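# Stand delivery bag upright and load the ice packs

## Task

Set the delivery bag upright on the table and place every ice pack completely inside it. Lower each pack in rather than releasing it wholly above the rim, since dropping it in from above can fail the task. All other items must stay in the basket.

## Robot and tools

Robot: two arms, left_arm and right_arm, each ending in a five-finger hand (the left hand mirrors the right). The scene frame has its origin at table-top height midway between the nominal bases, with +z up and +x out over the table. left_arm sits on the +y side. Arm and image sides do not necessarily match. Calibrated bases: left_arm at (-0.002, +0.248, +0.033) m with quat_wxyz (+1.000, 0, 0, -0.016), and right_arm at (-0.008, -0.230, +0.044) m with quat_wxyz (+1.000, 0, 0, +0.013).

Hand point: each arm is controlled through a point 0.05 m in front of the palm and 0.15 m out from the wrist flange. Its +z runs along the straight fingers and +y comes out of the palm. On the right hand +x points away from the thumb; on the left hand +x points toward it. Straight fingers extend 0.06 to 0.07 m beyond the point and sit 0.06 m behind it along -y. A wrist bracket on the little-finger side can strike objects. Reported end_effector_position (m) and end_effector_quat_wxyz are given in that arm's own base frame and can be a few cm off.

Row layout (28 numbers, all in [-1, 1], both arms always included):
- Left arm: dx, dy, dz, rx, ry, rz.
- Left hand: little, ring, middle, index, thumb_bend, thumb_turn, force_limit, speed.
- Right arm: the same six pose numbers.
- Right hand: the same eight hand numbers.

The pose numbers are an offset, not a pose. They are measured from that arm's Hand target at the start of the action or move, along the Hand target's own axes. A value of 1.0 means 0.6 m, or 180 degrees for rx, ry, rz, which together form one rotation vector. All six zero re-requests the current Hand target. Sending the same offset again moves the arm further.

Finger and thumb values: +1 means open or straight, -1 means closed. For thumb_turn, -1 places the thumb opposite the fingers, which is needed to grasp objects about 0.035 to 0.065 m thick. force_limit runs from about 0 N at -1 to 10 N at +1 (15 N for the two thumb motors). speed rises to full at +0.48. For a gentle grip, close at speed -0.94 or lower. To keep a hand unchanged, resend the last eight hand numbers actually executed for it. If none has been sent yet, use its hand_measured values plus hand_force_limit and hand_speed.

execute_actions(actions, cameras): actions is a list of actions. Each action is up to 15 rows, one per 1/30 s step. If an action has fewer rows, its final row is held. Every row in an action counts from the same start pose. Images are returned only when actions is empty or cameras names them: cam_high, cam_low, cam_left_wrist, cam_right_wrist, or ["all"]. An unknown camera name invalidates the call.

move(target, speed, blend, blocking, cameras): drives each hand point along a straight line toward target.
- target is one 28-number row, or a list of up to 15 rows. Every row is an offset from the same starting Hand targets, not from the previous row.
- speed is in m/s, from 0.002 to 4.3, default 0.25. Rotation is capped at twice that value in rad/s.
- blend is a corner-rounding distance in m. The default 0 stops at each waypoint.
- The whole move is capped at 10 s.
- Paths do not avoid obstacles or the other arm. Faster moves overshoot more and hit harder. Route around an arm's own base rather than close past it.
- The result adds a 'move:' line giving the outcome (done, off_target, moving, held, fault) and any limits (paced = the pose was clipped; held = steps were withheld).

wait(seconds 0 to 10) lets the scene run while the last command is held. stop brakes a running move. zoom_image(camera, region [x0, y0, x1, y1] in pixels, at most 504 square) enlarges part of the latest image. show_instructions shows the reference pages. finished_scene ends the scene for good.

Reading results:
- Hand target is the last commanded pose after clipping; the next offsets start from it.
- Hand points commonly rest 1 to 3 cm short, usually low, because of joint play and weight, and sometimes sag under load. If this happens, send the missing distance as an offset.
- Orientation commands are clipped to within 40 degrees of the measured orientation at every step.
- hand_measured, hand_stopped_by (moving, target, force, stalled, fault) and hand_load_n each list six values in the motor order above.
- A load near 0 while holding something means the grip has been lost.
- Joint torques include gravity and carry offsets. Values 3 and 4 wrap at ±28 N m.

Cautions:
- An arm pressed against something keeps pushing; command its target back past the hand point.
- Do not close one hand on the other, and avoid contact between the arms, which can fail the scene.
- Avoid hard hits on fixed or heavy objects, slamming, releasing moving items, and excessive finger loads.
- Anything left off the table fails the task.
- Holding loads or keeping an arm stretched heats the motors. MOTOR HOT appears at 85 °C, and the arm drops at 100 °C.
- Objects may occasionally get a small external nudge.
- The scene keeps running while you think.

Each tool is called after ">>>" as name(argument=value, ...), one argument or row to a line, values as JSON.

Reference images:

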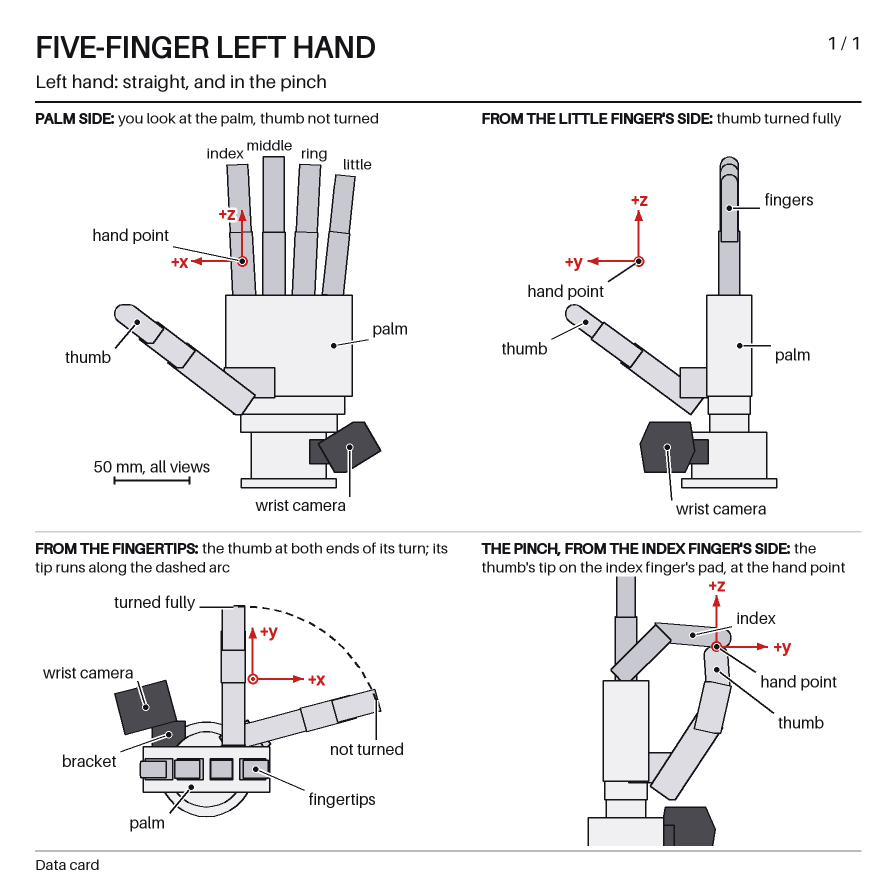

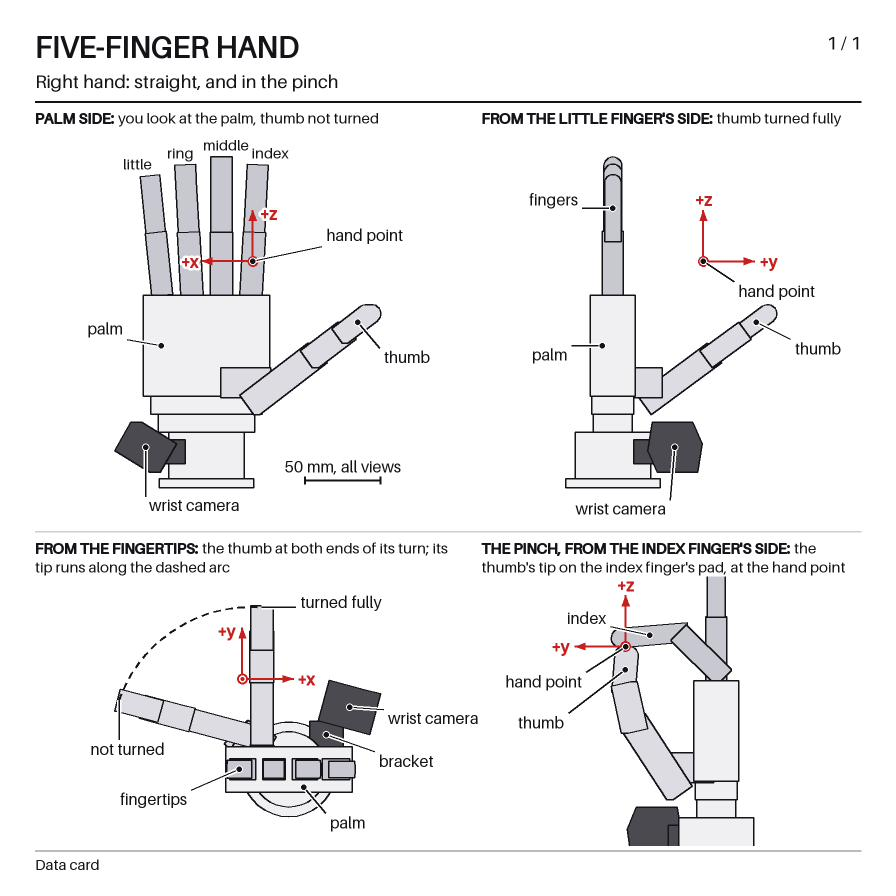

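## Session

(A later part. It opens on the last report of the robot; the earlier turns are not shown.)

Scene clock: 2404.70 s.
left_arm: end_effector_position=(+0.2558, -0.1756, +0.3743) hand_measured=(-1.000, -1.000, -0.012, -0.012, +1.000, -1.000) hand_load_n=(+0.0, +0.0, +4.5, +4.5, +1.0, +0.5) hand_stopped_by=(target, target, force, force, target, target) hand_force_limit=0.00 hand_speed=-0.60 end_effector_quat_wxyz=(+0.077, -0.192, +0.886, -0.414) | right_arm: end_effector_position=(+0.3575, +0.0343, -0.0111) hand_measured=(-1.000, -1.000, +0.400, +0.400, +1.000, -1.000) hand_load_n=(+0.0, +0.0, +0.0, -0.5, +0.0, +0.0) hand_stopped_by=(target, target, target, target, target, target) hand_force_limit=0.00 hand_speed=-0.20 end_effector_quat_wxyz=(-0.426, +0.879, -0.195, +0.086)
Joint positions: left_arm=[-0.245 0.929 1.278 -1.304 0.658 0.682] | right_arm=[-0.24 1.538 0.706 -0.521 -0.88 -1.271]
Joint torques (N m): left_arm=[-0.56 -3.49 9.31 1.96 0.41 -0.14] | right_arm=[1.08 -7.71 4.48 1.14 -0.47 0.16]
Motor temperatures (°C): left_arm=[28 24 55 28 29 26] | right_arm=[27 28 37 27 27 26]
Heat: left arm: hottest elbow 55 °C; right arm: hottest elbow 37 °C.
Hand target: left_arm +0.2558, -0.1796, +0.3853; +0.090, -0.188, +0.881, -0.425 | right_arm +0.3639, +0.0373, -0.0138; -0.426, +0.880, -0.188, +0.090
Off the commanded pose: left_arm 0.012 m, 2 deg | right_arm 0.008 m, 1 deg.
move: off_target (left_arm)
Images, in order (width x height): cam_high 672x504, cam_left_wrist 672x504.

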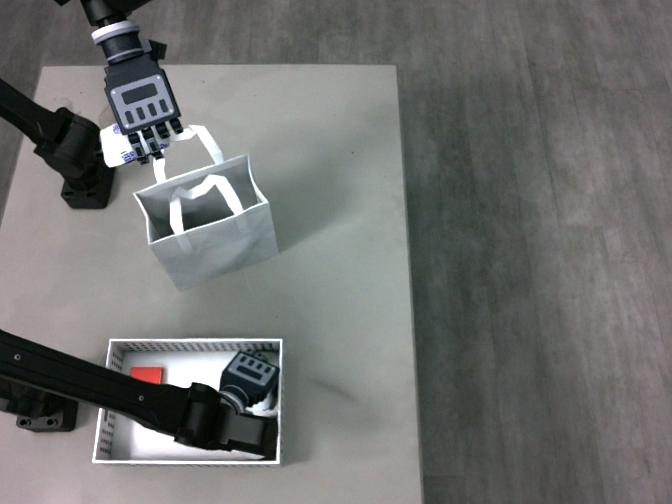

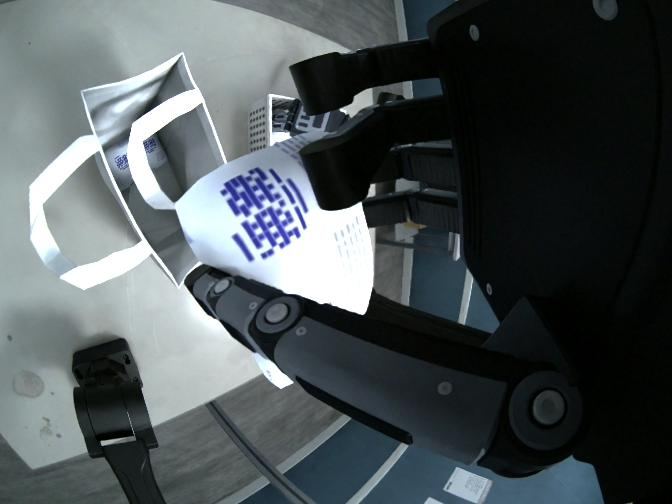

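>>> move(
  target=[
    [0,-0.0289,0.0366,0,0,0,-1,-1,-0.1,-0.1,1,-1,0,-0.6,0,0,0,0,0,0,-1,-1,0.4,0.4,1,-1,0,-0.2],
    [0,0.1019,0.1399,0,0,0,-1,-1,-0.1,-0.1,1,-1,0,-0.6,0,0,0,0,0,0,-1,-1,0.4,0.4,1,-1,0,-0.2],
  ],
  speed=0.12,
  cameras=["cam_high","cam_left_wrist"],
)

>>> zoom_image(
  camera="cam_high",
  region=[110, 40, 310, 300],
)

Scene clock: 2441.37 s.
left_arm: end_effector_position=(+0.2656, -0.1987, +0.2715) hand_measured=(-1.000, -1.000, -0.012, -0.012, +1.000, -1.000) hand_load_n=(+0.0, +0.0, +4.0, +4.5, +1.0, +0.5) hand_stopped_by=(target, target, force, force, target, target) hand_force_limit=0.00 hand_speed=-0.60 end_effector_quat_wxyz=(+0.076, -0.195, +0.887, -0.411) | right_arm: end_effector_position=(+0.3575, +0.0343, -0.0111) hand_measured=(-1.000, -1.000, +0.400, +0.400, +1.000, -1.000) hand_load_n=(+0.0, +0.0, +0.0, +0.0, +0.0, +0.0) hand_stopped_by=(target, target, target, target, target, target) hand_force_limit=0.00 hand_speed=-0.20 end_effector_quat_wxyz=(-0.426, +0.879, -0.195, +0.086)
Joint positions: left_arm=[-0.324 0.906 0.987 -0.994 0.606 0.602] | right_arm=[-0.24 1.538 0.706 -0.521 -0.88 -1.271]
Joint torques (N m): left_arm=[-0.26 -4.54 10.44 1.95 0.41 -0.08] | right_arm=[1.08 -7.71 4.48 1.11 -0.46 0.16]
Heat: left arm: hottest elbow 52 °C; right arm: hottest elbow 37 °C.
Hand target: left_arm +0.2669, -0.2049, +0.2852; +0.090, -0.188, +0.881, -0.425 | right_arm +0.3639, +0.0373, -0.0138; -0.426, +0.880, -0.188, +0.090
Off the commanded pose: left_arm 0.015 m, 3 deg | right_arm 0.008 m, 1 deg.
move: off_target (left_arm)
Images, in order (width x height): cam_high 672x504, cam_left_wrist 672x504.

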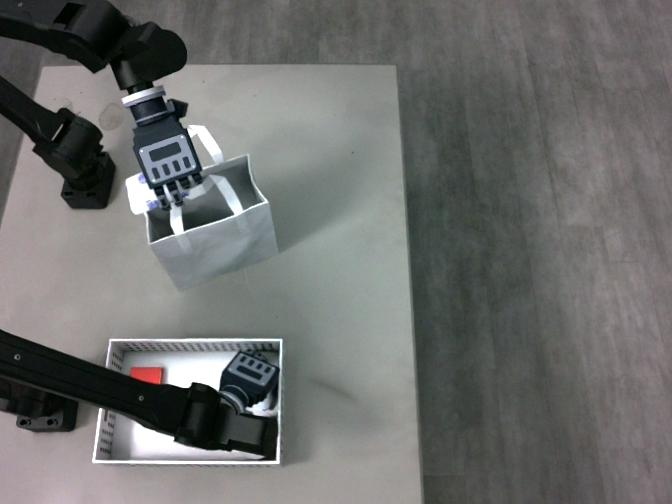

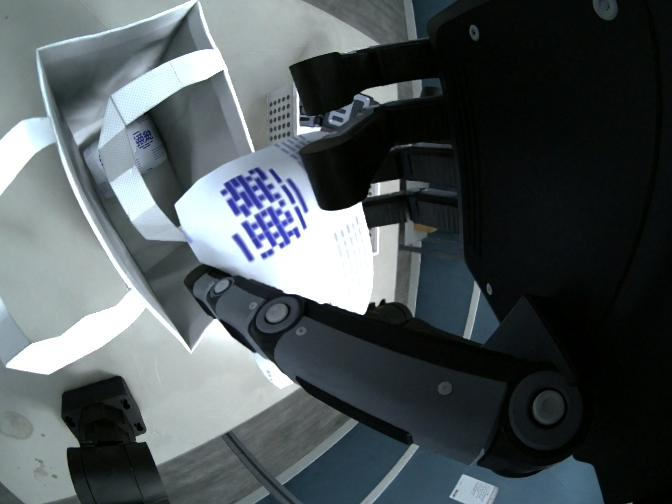

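Scaled by 1.938.

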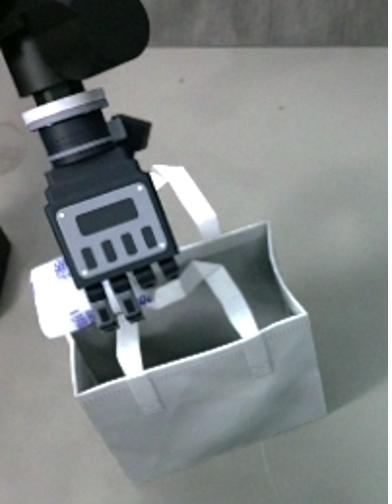

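>>> move(
  target=[
    [-0.0545,0,0,0,0,0,-1,-1,-0.1,-0.1,1,-1,0,-0.6,0,0,0,0,0,0,-1,-1,0.4,0.4,1,-1,0,-0.2],
    [-0.0545,0.0785,0.062,0,0,0,-1,-1,-0.1,-0.1,1,-1,0,-0.6,0,0,0,0,0,0,-1,-1,0.4,0.4,1,-1,0,-0.2],
  ],
  speed=0.12,
  cameras=["cam_high","cam_left_wrist"],
)

>>> zoom_image(
  camera="cam_high",
  region=[110, 40, 310, 300],
)

Scene clock: 2472.57 s.
left_arm: end_effector_position=(+0.2880, -0.1896, +0.2164) hand_measured=(-1.000, -1.000, -0.012, -0.012, +1.000, -1.000) hand_load_n=(+0.0, +0.0, +4.0, +4.5, +1.5, +1.0) hand_stopped_by=(target, target, force, force, target, target) hand_force_limit=0.00 hand_speed=-0.60 end_effector_quat_wxyz=(+0.077, -0.195, +0.886, -0.414) | right_arm: end_effector_position=(+0.3575, +0.0343, -0.0111) hand_measured=(-1.000, -1.000, +0.400, +0.400, +1.000, -1.000) hand_load_n=(+0.0, +0.0, +0.0, +0.0, -0.5, +0.0) hand_stopped_by=(target, target, target, target, target, target) hand_force_limit=0.00 hand_speed=-0.20 end_effector_quat_wxyz=(-0.426, +0.879, -0.195, +0.086)
Joint positions: left_arm=[-0.265 0.962 0.875 -0.852 0.644 0.654] | right_arm=[-0.24 1.538 0.706 -0.521 -0.88 -1.271]
Joint torques (N m): left_arm=[1.38 -4.01 10.3 1.99 0.83 0.09] | right_arm=[1.14 -7.65 4.48 1.09 -0.46 0.17]
Heat: left arm: hottest elbow 51 °C; right arm: hottest elbow 37 °C.
Hand target: left_arm +0.2966, -0.1915, +0.2252; +0.090, -0.188, +0.881, -0.425 | right_arm +0.3639, +0.0373, -0.0138; -0.426, +0.880, -0.188, +0.090
Off the commanded pose: left_arm 0.012 m, 2 deg | right_arm 0.008 m, 1 deg.
move: off_target (left_arm)
Images, in order (width x height): cam_high 672x504, cam_left_wrist 672x504.

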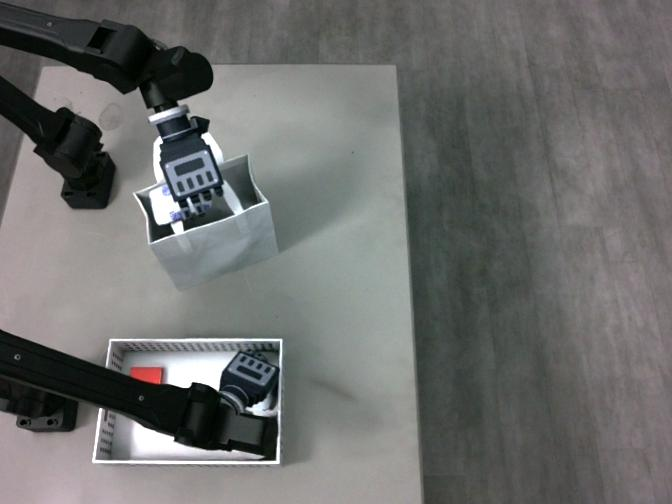

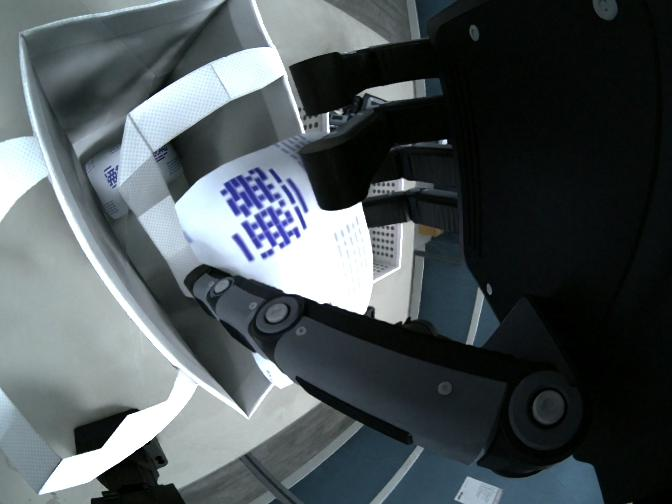

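Scaled by 1.938.

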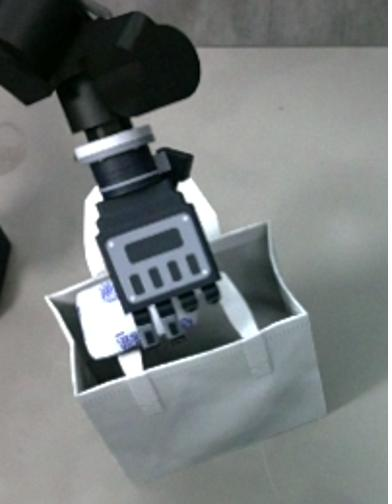

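>>> move(
  target=[
    [0,-0.1439,-0.1137,0,0,0,-1,-1,-0.1,-0.1,1,-1,0,-0.6,0,0,0,0,0,0,-1,-1,0.4,0.4,1,-1,0,-0.2],
    [0,-0.1026,-0.166,0,0,0,-1,-1,-0.1,-0.1,1,-1,0,-0.6,0,0,0,0,0,0,-1,-1,0.4,0.4,1,-1,0,-0.2],
  ],
  speed=0.12,
  cameras=["cam_high","cam_left_wrist"],
)

>>> zoom_image(
  camera="cam_high",
  region=[110, 40, 310, 300],
)

Scene clock: 2504.40 s.
left_arm: end_effector_position=(+0.2757, -0.1556, +0.3103) hand_measured=(-1.000, -1.000, -0.012, -0.012, +1.000, -1.000) hand_load_n=(+0.0, +0.0, +4.0, +4.5, +1.0, +1.0) hand_stopped_by=(target, target, force, force, target, target) hand_force_limit=0.00 hand_speed=-0.60 end_effector_quat_wxyz=(+0.068, -0.198, +0.887, -0.412) | right_arm: end_effector_position=(+0.3575, +0.0343, -0.0111) hand_measured=(-1.000, -1.000, +0.400, +0.400, +1.000, -1.000) hand_load_n=(+0.0, +0.0, +0.0, +0.0, +0.0, +0.0) hand_stopped_by=(target, target, target, target, target, target) hand_force_limit=0.00 hand_speed=-0.20 end_effector_quat_wxyz=(-0.426, +0.879, -0.195, +0.086)
Joint positions: left_arm=[-0.152 0.947 1.123 -1.211 0.712 0.776] | right_arm=[-0.24 1.538 0.706 -0.521 -0.88 -1.271]
Joint torques (N m): left_arm=[0.56 -4.01 12.9 1.09 0.93 0.15] | right_arm=[1.14 -7.71 4.49 1.09 -0.47 0.17]
Heat: left arm: hottest elbow 53 °C; right arm: hottest elbow 37 °C.
Hand target: left_arm +0.2806, -0.1552, +0.3353; +0.090, -0.188, +0.881, -0.425 | right_arm +0.3639, +0.0373, -0.0138; -0.426, +0.880, -0.188, +0.090
Off the commanded pose: left_arm 0.026 m, 3 deg | right_arm 0.008 m, 1 deg.
move: off_target (left_arm)
Images, in order (width x height): cam_high 672x504, cam_left_wrist 672x504.

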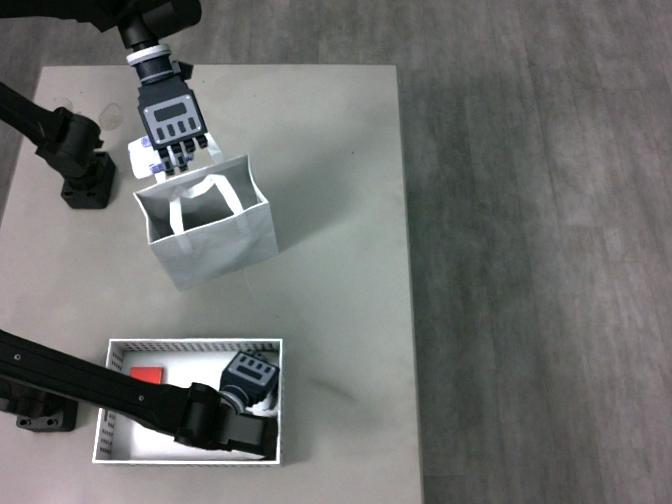

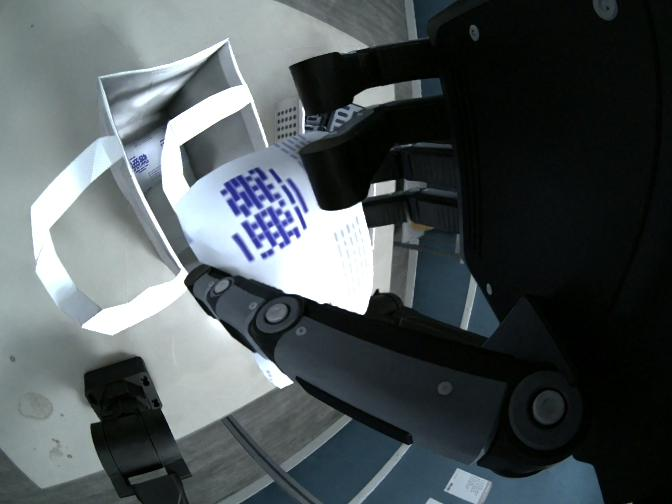

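Scaled by 1.938.

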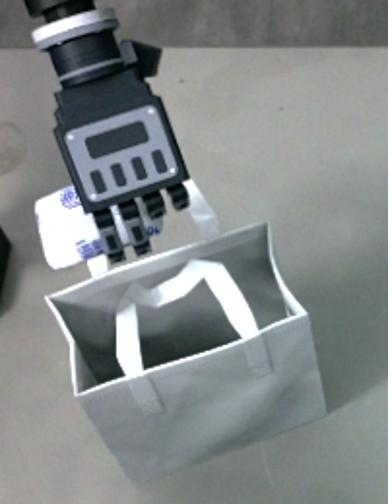

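>>> move(
  target=[
    [0,0.1178,0.093,0,0,0,-1,-1,-0.1,-0.1,1,-1,0,-0.6,0,0,0,0,0,0,-1,-1,0.4,0.4,1,-1,0,-0.2],
    [0,0.0765,0.1453,0,0,0,-1,-1,-0.1,-0.1,1,-1,0,-0.6,0,0,0,0,0,0,-1,-1,0.4,0.4,1,-1,0,-0.2],
  ],
  speed=0.12,
  cameras=["cam_high","cam_left_wrist"],
)

>>> zoom_image(
  camera="cam_high",
  region=[110, 40, 310, 300],
)

Scene clock: 2520.00 s.
left_arm: end_effector_position=(+0.2862, -0.1852, +0.2283) hand_measured=(-1.000, -1.000, -0.012, -0.012, +1.000, -1.000) hand_load_n=(+0.5, +0.0, +4.5, +4.5, +1.5, +0.5) hand_stopped_by=(target, target, force, force, target, target) hand_force_limit=0.00 hand_speed=-0.60 end_effector_quat_wxyz=(+0.074, -0.192, +0.887, -0.413) | right_arm: end_effector_position=(+0.3575, +0.0343, -0.0111) hand_measured=(-1.000, -1.000, +0.400, +0.400, +1.000, -1.000) hand_load_n=(+0.0, +0.0, +0.0, +0.5, +0.0, +0.0) hand_stopped_by=(target, target, target, target, target, target) hand_force_limit=0.00 hand_speed=-0.20 end_effector_quat_wxyz=(-0.426, +0.879, -0.195, +0.086)
Joint positions: left_arm=[-0.252 0.959 0.907 -0.905 0.657 0.677] | right_arm=[-0.24 1.538 0.706 -0.521 -0.88 -1.271]
Joint torques (N m): left_arm=[-0.38 -3.84 11.69 1.73 0.43 -0.1] | right_arm=[1.03 -7.71 4.46 1.1 -0.46 0.17]
Motor temperatures (°C): left_arm=[28 24 56 28 29 26] | right_arm=[27 28 37 27 27 26]
Heat: left arm: hottest elbow 56 °C; right arm: hottest elbow 37 °C.
Hand target: left_arm +0.2966, -0.1915, +0.2452; +0.090, -0.188, +0.881, -0.425 | right_arm +0.3639, +0.0373, -0.0138; -0.426, +0.880, -0.188, +0.090
Off the commanded pose: left_arm 0.021 m, 2 deg | right_arm 0.008 m, 1 deg.
move: off_target (left_arm)
Images, in order (width x height): cam_high 672x504, cam_left_wrist 672x504.

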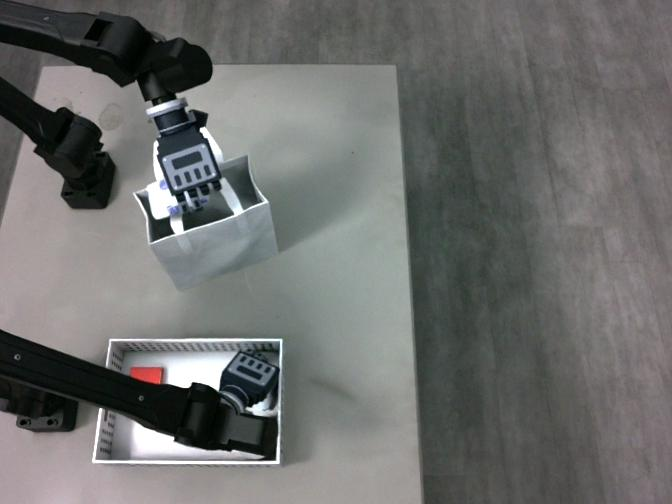

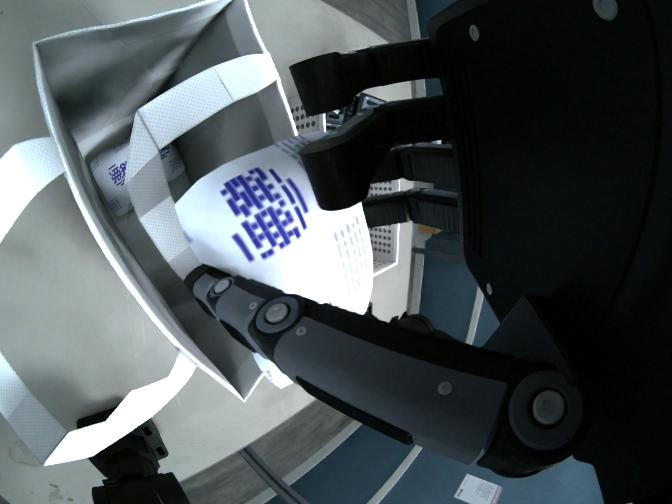

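Scaled by 1.938.

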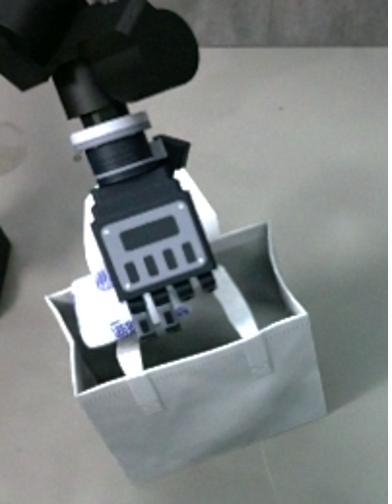

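>>> move(
  target=[
    [-0.05,-0.0083,0.0105,0,0,0,-1,-1,-0.1,-0.1,1,-1,0,-0.6,0,0,0,0,0,0,-1,-1,0.4,0.4,1,-1,0,-0.2],
    [-0.05,0.0700,0.0725,0,0,0,-1,-1,-0.1,-0.1,1,-1,0,-0.6,0,0,0,0,0,0,-1,-1,0.4,0.4,1,-1,0,-0.2],
  ],
  speed=0.1,
  cameras=["cam_high","cam_left_wrist"],
)

>>> zoom_image(
  camera="cam_high",
  region=[110, 40, 310, 300],
)

Scene clock: 2615.63 s.
left_arm: end_effector_position=(+0.3163, -0.1874, +0.1768) hand_measured=(-1.000, -1.000, -0.012, -0.012, +1.000, -1.000) hand_load_n=(+0.0, +0.0, +4.0, +4.5, +1.0, +0.5) hand_stopped_by=(target, target, force, force, target, target) hand_force_limit=0.00 hand_speed=-0.60 end_effector_quat_wxyz=(+0.075, -0.191, +0.886, -0.415) | right_arm: end_effector_position=(+0.3575, +0.0343, -0.0111) hand_measured=(-1.000, -1.000, +0.400, +0.400, +1.000, -1.000) hand_load_n=(+0.0, +0.0, +0.0, +0.0, +0.0, +0.5) hand_stopped_by=(target, target, target, target, target, target) hand_force_limit=0.00 hand_speed=-0.20 end_effector_quat_wxyz=(-0.426, +0.879, -0.195, +0.086)
Joint positions: left_arm=[-0.233 1.068 0.838 -0.734 0.669 0.696] | right_arm=[-0.24 1.538 0.706 -0.521 -0.88 -1.271]
Joint torques (N m): left_arm=[2.14 -5.07 10.06 2.24 0.84 0.08] | right_arm=[0.97 -7.65 4.48 1.11 -0.46 0.16]
Motor temperatures (°C): left_arm=[28 24 56 28 29 26] | right_arm=[27 28 36 27 27 26]
Heat: left arm: hottest elbow 56 °C; right arm: hottest elbow 36 °C.
Hand target: left_arm +0.3272, -0.1866, +0.1852; +0.090, -0.188, +0.881, -0.425 | right_arm +0.3639, +0.0373, -0.0138; -0.426, +0.880, -0.188, +0.090
Off the commanded pose: left_arm 0.014 m, 2 deg | right_arm 0.008 m, 1 deg.
move: off_target (left_arm)
Images, in order (width x height): cam_high 672x504, cam_left_wrist 672x504.

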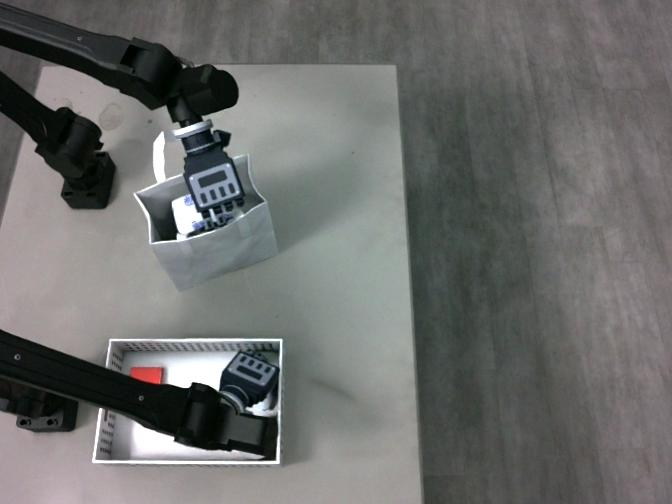

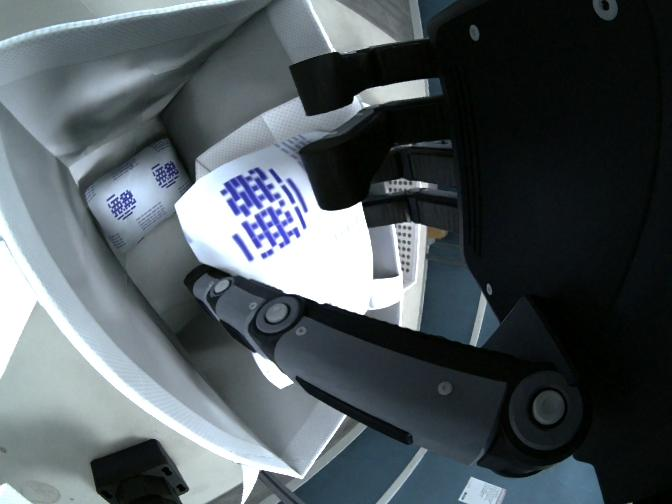

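Scaled by 1.938.

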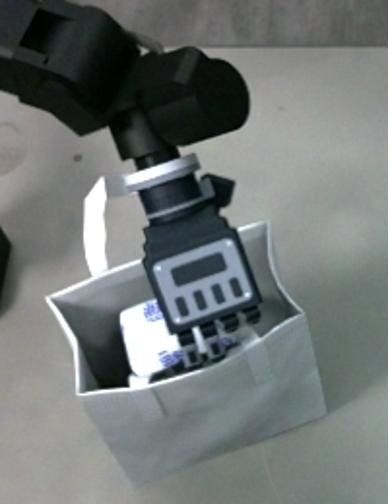

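>>> move(
  target=[0,0.1112,0.0878,0,0,0,-1,-1,-0.1,-0.1,1,-1,0,-0.6,0,0,0,0,0,0,-1,-1,0.4,0.4,1,-1,0,-0.2],
  speed=0.1,
  cameras=["cam_high","cam_left_wrist","cam_low"],
)

>>> zoom_image(
  camera="cam_high",
  region=[110, 40, 310, 300],
)

Scene clock: 2622.80 s.
left_arm: end_effector_position=(+0.3156, -0.1871, +0.0936) hand_measured=(-1.000, -1.000, -0.012, -0.012, +1.000, -1.000) hand_load_n=(+0.0, +0.0, +4.0, +4.5, +1.5, +1.0) hand_stopped_by=(target, target, force, force, target, target) hand_force_limit=0.00 hand_speed=-0.60 end_effector_quat_wxyz=(+0.077, -0.190, +0.886, -0.415) | right_arm: end_effector_position=(+0.3575, +0.0343, -0.0111) hand_measured=(-1.000, -1.000, +0.400, +0.400, +1.000, -1.000) hand_load_n=(+0.0, +0.0, +0.0, +0.0, +0.0, +0.0) hand_stopped_by=(target, target, target, target, target, target) hand_force_limit=0.00 hand_speed=-0.20 end_effector_quat_wxyz=(-0.426, +0.879, -0.195, +0.086)
Joint positions: left_arm=[-0.233 1.159 0.668 -0.47 0.669 0.697] | right_arm=[-0.24 1.538 0.706 -0.521 -0.88 -1.271]
Joint torques (N m): left_arm=[1.49 -5.6 9.18 1.99 0.84 0.11] | right_arm=[1.14 -7.71 4.49 1.11 -0.46 0.17]
Motor temperatures (°C): left_arm=[28 24 56 28 29 26] | right_arm=[27 28 36 27 27 26]
Heat: left arm: hottest elbow 56 °C; right arm: hottest elbow 36 °C.
Hand target: left_arm +0.3269, -0.1864, +0.1001; +0.090, -0.188, +0.881, -0.425 | right_arm +0.3639, +0.0373, -0.0138; -0.426, +0.880, -0.188, +0.090
Off the commanded pose: left_arm 0.013 m, 2 deg | right_arm 0.008 m, 1 deg.
move: off_target (left_arm)
Images, in order (width x height): cam_high 672x504, cam_low 672x504, cam_left_wrist 672x504.

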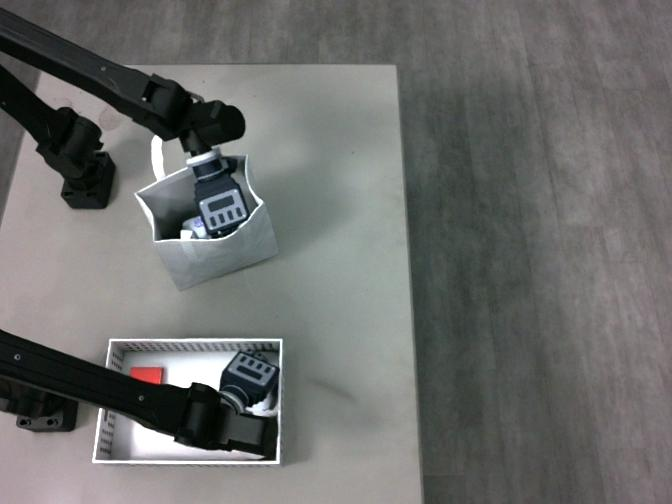

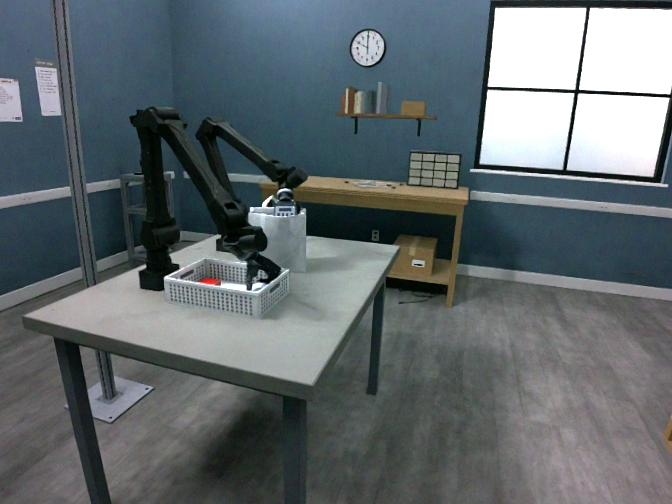

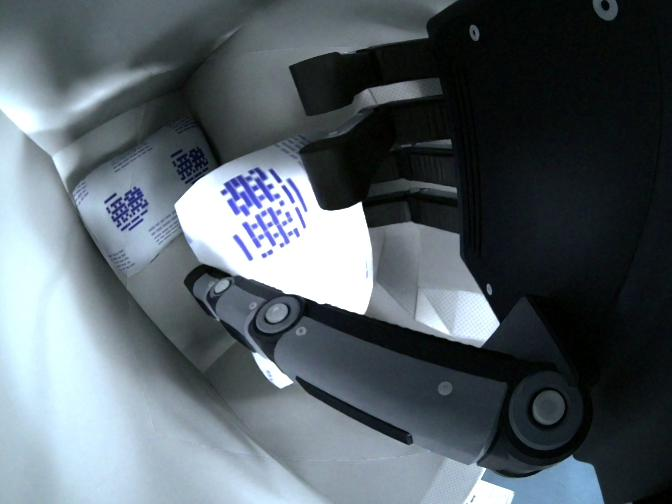

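Scaled by 1.938.

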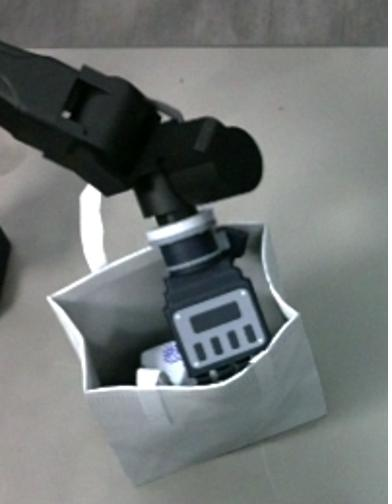

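>>> move(
  target=[
    [0,0.0392,0.031,0,0,0,-1,-1,-0.1,-0.1,1,-1,0,-0.6,0,0,0,0,0,0,-1,-1,0.4,0.4,1,-1,0,-0.2],
  ],
  speed=0.1,
  cameras=["cam_high","cam_left_wrist"],
)

>>> zoom_image(
  camera="cam_high",
  region=[110, 40, 310, 300],
)

Scene clock: 2630.97 s.
left_arm: end_effector_position=(+0.3148, -0.1872, +0.0643) hand_measured=(-1.000, -1.000, -0.012, -0.012, +1.000, -1.000) hand_load_n=(+0.0, +0.0, +4.0, +4.5, +1.0, +1.0) hand_stopped_by=(target, target, force, force, target, target) hand_force_limit=0.00 hand_speed=-0.60 end_effector_quat_wxyz=(+0.076, -0.190, +0.886, -0.416) | right_arm: end_effector_position=(+0.3575, +0.0343, -0.0111) hand_measured=(-1.000, -1.000, +0.400, +0.400, +1.000, -1.000) hand_load_n=(+0.0, +0.0, +0.0, +0.0, +0.0, +0.0) hand_stopped_by=(target, target, target, target, target, target) hand_force_limit=0.00 hand_speed=-0.20 end_effector_quat_wxyz=(-0.426, +0.879, -0.195, +0.086)
Joint positions: left_arm=[-0.233 1.211 0.617 -0.367 0.671 0.697] | right_arm=[-0.24 1.538 0.706 -0.521 -0.88 -1.271]
Joint torques (N m): left_arm=[1.73 -5.36 9.06 2.07 0.87 0.12] | right_arm=[0.97 -7.65 4.48 1.1 -0.46 0.17]
Motor temperatures (°C): left_arm=[28 24 55 28 29 26] | right_arm=[27 28 36 27 27 26]
Heat: left arm: hottest elbow 55 °C; right arm: hottest elbow 36 °C.
Hand target: left_arm +0.3268, -0.1863, +0.0702; +0.090, -0.188, +0.881, -0.425 | right_arm +0.3639, +0.0373, -0.0138; -0.426, +0.880, -0.188, +0.090
Off the commanded pose: left_arm 0.013 m, 2 deg | right_arm 0.008 m, 1 deg.
move: off_target (left_arm)
Images, in order (width x height): cam_high 672x504, cam_left_wrist 672x504.

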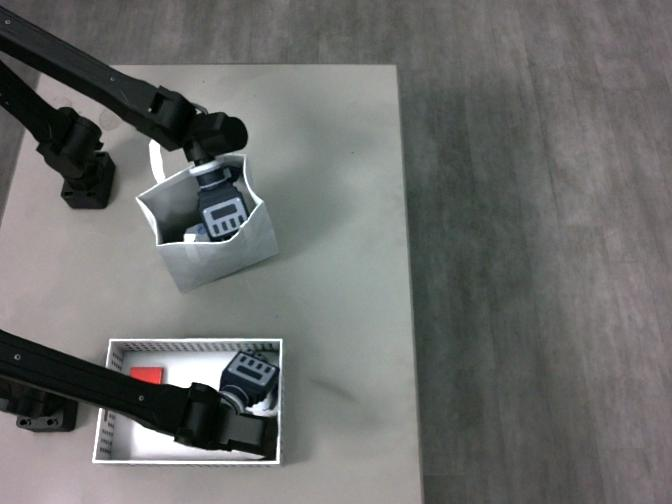

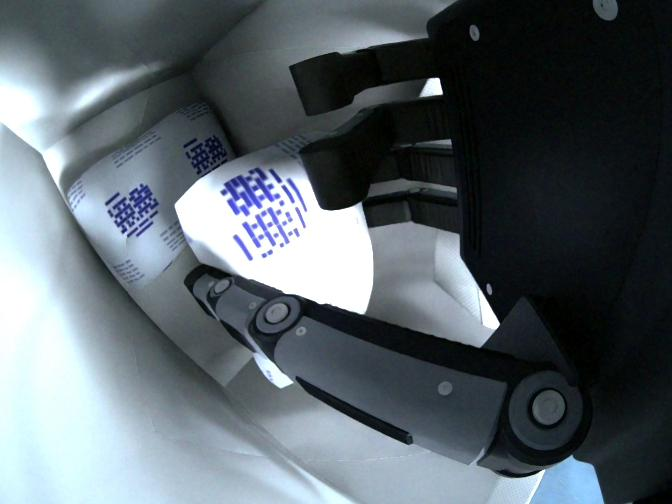

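Scaled by 1.938.

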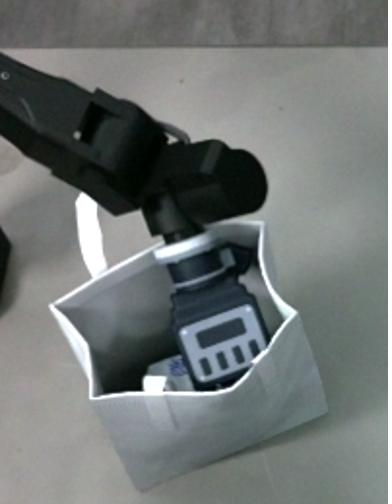

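>>> move(
  target=[
    [0,0.0262,0.0207,0,0,0,-1,-1,-0.1,-0.1,1,-1,0,-0.6,0,0,0,0,0,0,-1,-1,0.4,0.4,1,-1,0,-0.2],
  ],
  speed=0.1,
  cameras=["cam_high","cam_left_wrist"],
)

>>> zoom_image(
  camera="cam_high",
  region=[110, 40, 310, 300],
)

Scene clock: 2638.23 s.
left_arm: end_effector_position=(+0.3197, -0.1883, +0.0504) hand_measured=(-1.000, -1.000, -0.012, -0.012, +1.000, -1.000) hand_load_n=(+0.0, +0.0, +4.0, +4.5, +1.5, +1.0) hand_stopped_by=(target, target, force, force, target, target) hand_force_limit=0.00 hand_speed=-0.60 end_effector_quat_wxyz=(+0.084, -0.186, +0.884, -0.420) | right_arm: end_effector_position=(+0.3575, +0.0343, -0.0111) hand_measured=(-1.000, -1.000, +0.400, +0.400, +1.000, -1.000) hand_load_n=(+0.0, +0.0, +0.0, +0.0, +0.0, +0.0) hand_stopped_by=(target, target, target, target, target, target) hand_force_limit=0.00 hand_speed=-0.20 end_effector_quat_wxyz=(-0.426, +0.879, -0.195, +0.086)
Joint positions: left_arm=[-0.233 1.246 0.596 -0.292 0.671 0.697] | right_arm=[-0.24 1.538 0.706 -0.521 -0.88 -1.271]
Joint torques (N m): left_arm=[0.85 -5.6 7.86 1.96 0.86 0.18] | right_arm=[1.08 -7.77 4.46 1.11 -0.47 0.16]
Heat: left arm: hottest elbow 54 °C; right arm: hottest elbow 36 °C.
Hand target: left_arm +0.3268, -0.1863, +0.0501; +0.090, -0.188, +0.881, -0.425 | right_arm +0.3639, +0.0373, -0.0138; -0.426, +0.880, -0.188, +0.090
Off the commanded pose: left_arm 0.007 m, 1 deg | right_arm 0.008 m, 1 deg.
move: done
Images, in order (width x height): cam_high 672x504, cam_left_wrist 672x504.

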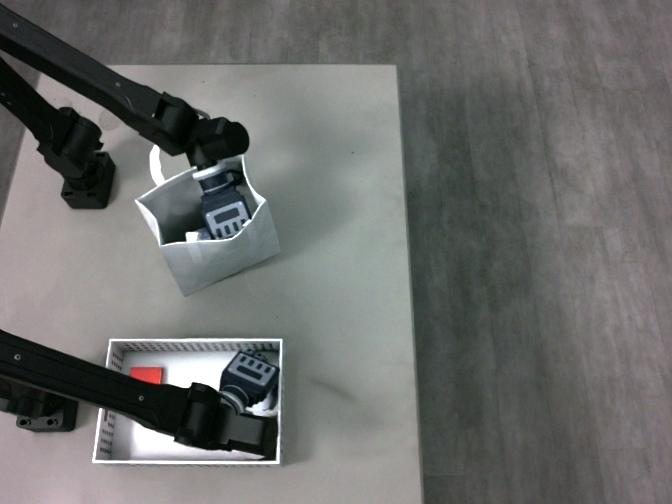

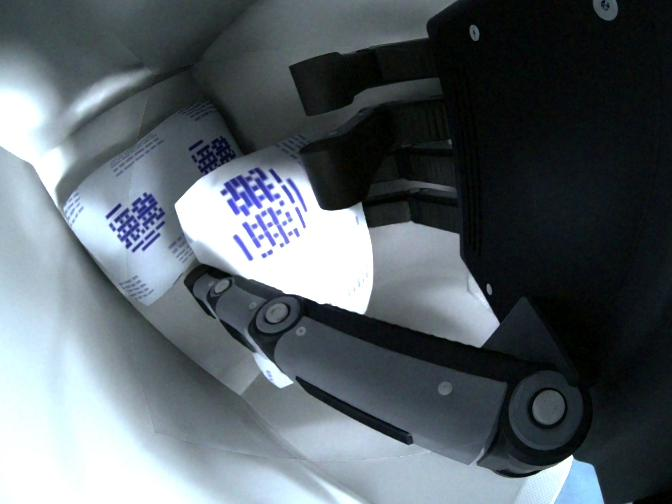

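Scaled by 1.938.

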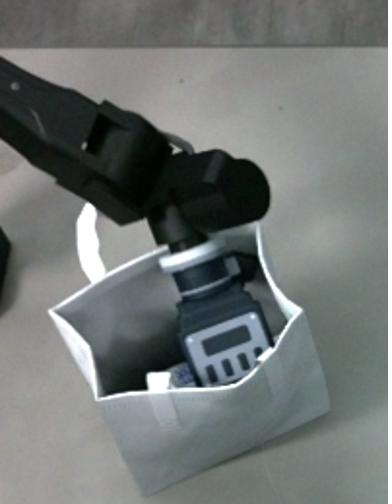

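>>> execute_actions(
  actions=[
    [[0,0,0,0,0,0,-1,-1,0.4,0.4,1,-1,0,-0.3,0,0,0,0,0,0,-1,-1,0.4,0.4,1,-1,0,-0.2]],
  ],
)

>>> wait(
  seconds=0.5,
  cameras=["cam_high","cam_left_wrist"],
)

Scene clock: 2643.33 s.
left_arm: end_effector_position=(+0.3207, -0.1878, +0.0509) hand_measured=(-1.000, -1.000, +0.400, +0.400, +1.000, -1.000) hand_load_n=(+0.0, +0.0, -0.5, -0.5, +0.0, +0.0) hand_stopped_by=(target, target, target, target, target, target) hand_force_limit=0.00 hand_speed=-0.30 end_effector_quat_wxyz=(+0.085, -0.187, +0.884, -0.421) | right_arm: end_effector_position=(+0.3575, +0.0343, -0.0111) hand_measured=(-1.000, -1.000, +0.400, +0.400, +1.000, -1.000) hand_load_n=(+0.0, +0.0, +0.0, +0.0, +0.0, +0.0) hand_stopped_by=(target, target, target, target, target, target) hand_force_limit=0.00 hand_speed=-0.20 end_effector_quat_wxyz=(-0.426, +0.879, -0.195, +0.086)
Joint positions: left_arm=[-0.23 1.246 0.596 -0.289 0.672 0.696] | right_arm=[-0.24 1.538 0.706 -0.521 -0.88 -1.271]
Joint torques (N m): left_arm=[0.5 -4.66 7.66 2.03 0.77 0.08] | right_arm=[1.03 -7.71 4.45 1.11 -0.47 0.16]
Heat: left arm: hottest elbow 53 °C; right arm: hottest elbow 36 °C.
Hand target: left_arm +0.3268, -0.1863, +0.0501; +0.090, -0.188, +0.881, -0.425 | right_arm +0.3639, +0.0373, -0.0138; -0.426, +0.880, -0.188, +0.090
Off the commanded pose: left_arm 0.006 m, 1 deg | right_arm 0.008 m, 1 deg.

Scene clock: 2643.83 s.
left_arm: end_effector_position=(+0.3207, -0.1878, +0.0509) hand_measured=(-1.000, -1.000, +0.400, +0.400, +1.000, -1.000) hand_load_n=(+0.0, +0.0, -1.0, +0.0, +0.5, +0.0) hand_stopped_by=(target, target, target, target, target, target) hand_force_limit=0.00 hand_speed=-0.30 end_effector_quat_wxyz=(+0.085, -0.187, +0.884, -0.421) | right_arm: end_effector_position=(+0.3575, +0.0343, -0.0111) hand_measured=(-1.000, -1.000, +0.400, +0.400, +1.000, -1.000) hand_load_n=(+0.0, +0.0, +0.0, +0.0, +0.0, +0.0) hand_stopped_by=(target, target, target, target, target, target) hand_force_limit=0.00 hand_speed=-0.20 end_effector_quat_wxyz=(-0.426, +0.879, -0.195, +0.086)
Joint positions: left_arm=[-0.23 1.246 0.596 -0.289 0.672 0.696] | right_arm=[-0.24 1.538 0.706 -0.521 -0.88 -1.271]
Joint torques (N m): left_arm=[1.49 -4.84 7.68 1.77 0.78 0.04] | right_arm=[1.08 -7.71 4.49 1.11 -0.46 0.16]
Heat: left arm: hottest elbow 53 °C; right arm: hottest elbow 36 °C.
Hand target: left_arm +0.3268, -0.1863, +0.0501; +0.090, -0.188, +0.881, -0.425 | right_arm +0.3639, +0.0373, -0.0138; -0.426, +0.880, -0.188, +0.090
Off the commanded pose: left_arm 0.006 m, 1 deg | right_arm 0.008 m, 1 deg.
wait: 0.50 s; at rest by 0.17 s
Images, in order (width x height): cam_high 672x504, cam_left_wrist 672x504.

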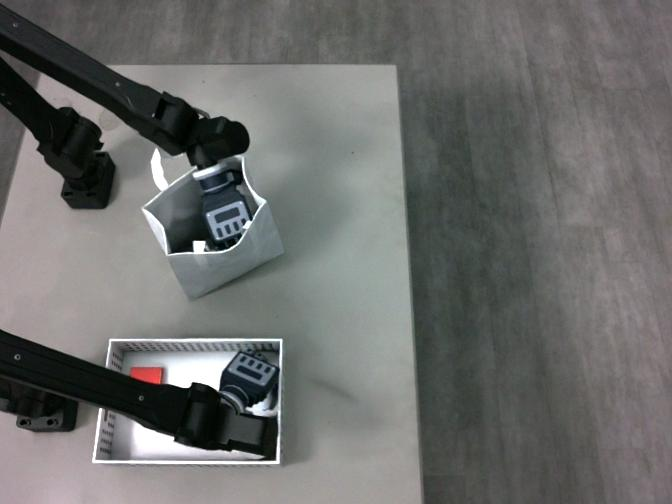

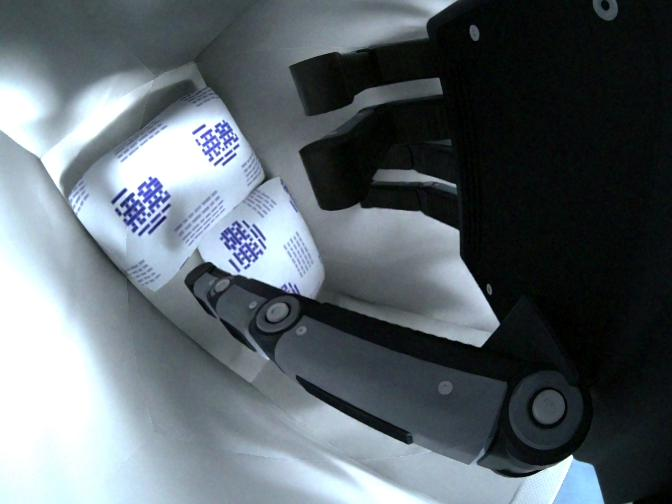

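>>> move(
  target=[
    [0,0,0,0,0,0,-1,-1,-0.1,-0.1,1,-1,0,-0.3,0,0,0,0,0,0,-1,-1,0.4,0.4,1,-1,0,-0.2],
    [0,-0.131,-0.1033,0,0,0,-1,-1,-0.1,-0.1,1,-1,0,-0.3,0,0,0,0,0,0,-1,-1,0.4,0.4,1,-1,0,-0.2],
  ],
  speed=0.1,
  cameras=["cam_high","cam_left_wrist"],
)

Scene clock: 2651.00 s.
left_arm: end_effector_position=(+0.3075, -0.1862, +0.1238) hand_measured=(-1.000, -1.000, -0.100, -0.100, +1.000, -1.000) hand_load_n=(+0.0, +0.0, +0.0, +0.0, +0.0, +0.0) hand_stopped_by=(target, target, target, target, target, target) hand_force_limit=0.00 hand_speed=-0.30 end_effector_quat_wxyz=(+0.065, -0.198, +0.887, -0.412) | right_arm: end_effector_position=(+0.3575, +0.0343, -0.0111) hand_measured=(-1.000, -1.000, +0.400, +0.400, +1.000, -1.000) hand_load_n=(+0.0, +0.0, +0.0, +0.0, +0.0, +0.0) hand_stopped_by=(target, target, target, target, target, target) hand_force_limit=0.00 hand_speed=-0.20 end_effector_quat_wxyz=(-0.426, +0.879, -0.195, +0.086)
Joint positions: left_arm=[-0.233 1.107 0.721 -0.599 0.672 0.688] | right_arm=[-0.24 1.538 0.706 -0.521 -0.88 -1.271]
Joint torques (N m): left_arm=[0.97 -6.01 12.6 0.87 0.71 0.08] | right_arm=[1.14 -7.77 4.48 1.1 -0.47 0.16]
Heat: left arm: hottest elbow 53 °C; right arm: hottest elbow 36 °C.
Hand target: left_arm +0.3271, -0.1866, +0.1502; +0.090, -0.188, +0.881, -0.425 | right_arm +0.3639, +0.0373, -0.0138; -0.426, +0.880, -0.188, +0.090
Off the commanded pose: left_arm 0.033 m, 3 deg | right_arm 0.008 m, 1 deg.
move: off_target (left_arm)
Images, in order (width x height): cam_high 672x504, cam_left_wrist 672x504.

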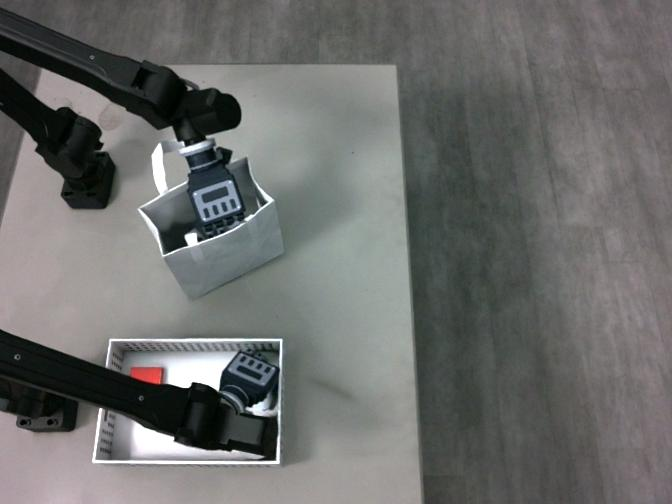

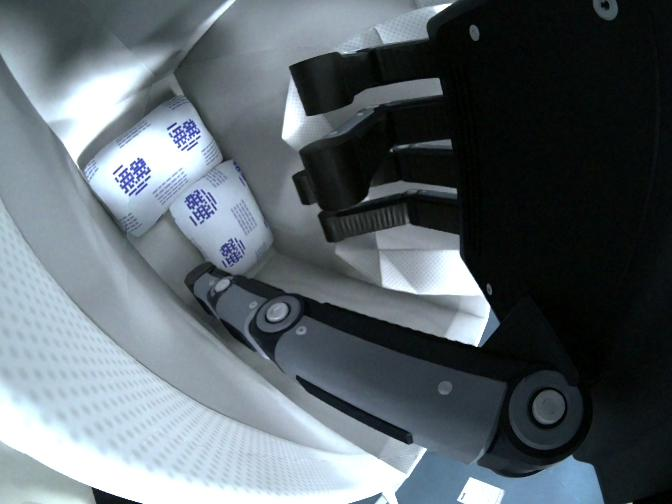

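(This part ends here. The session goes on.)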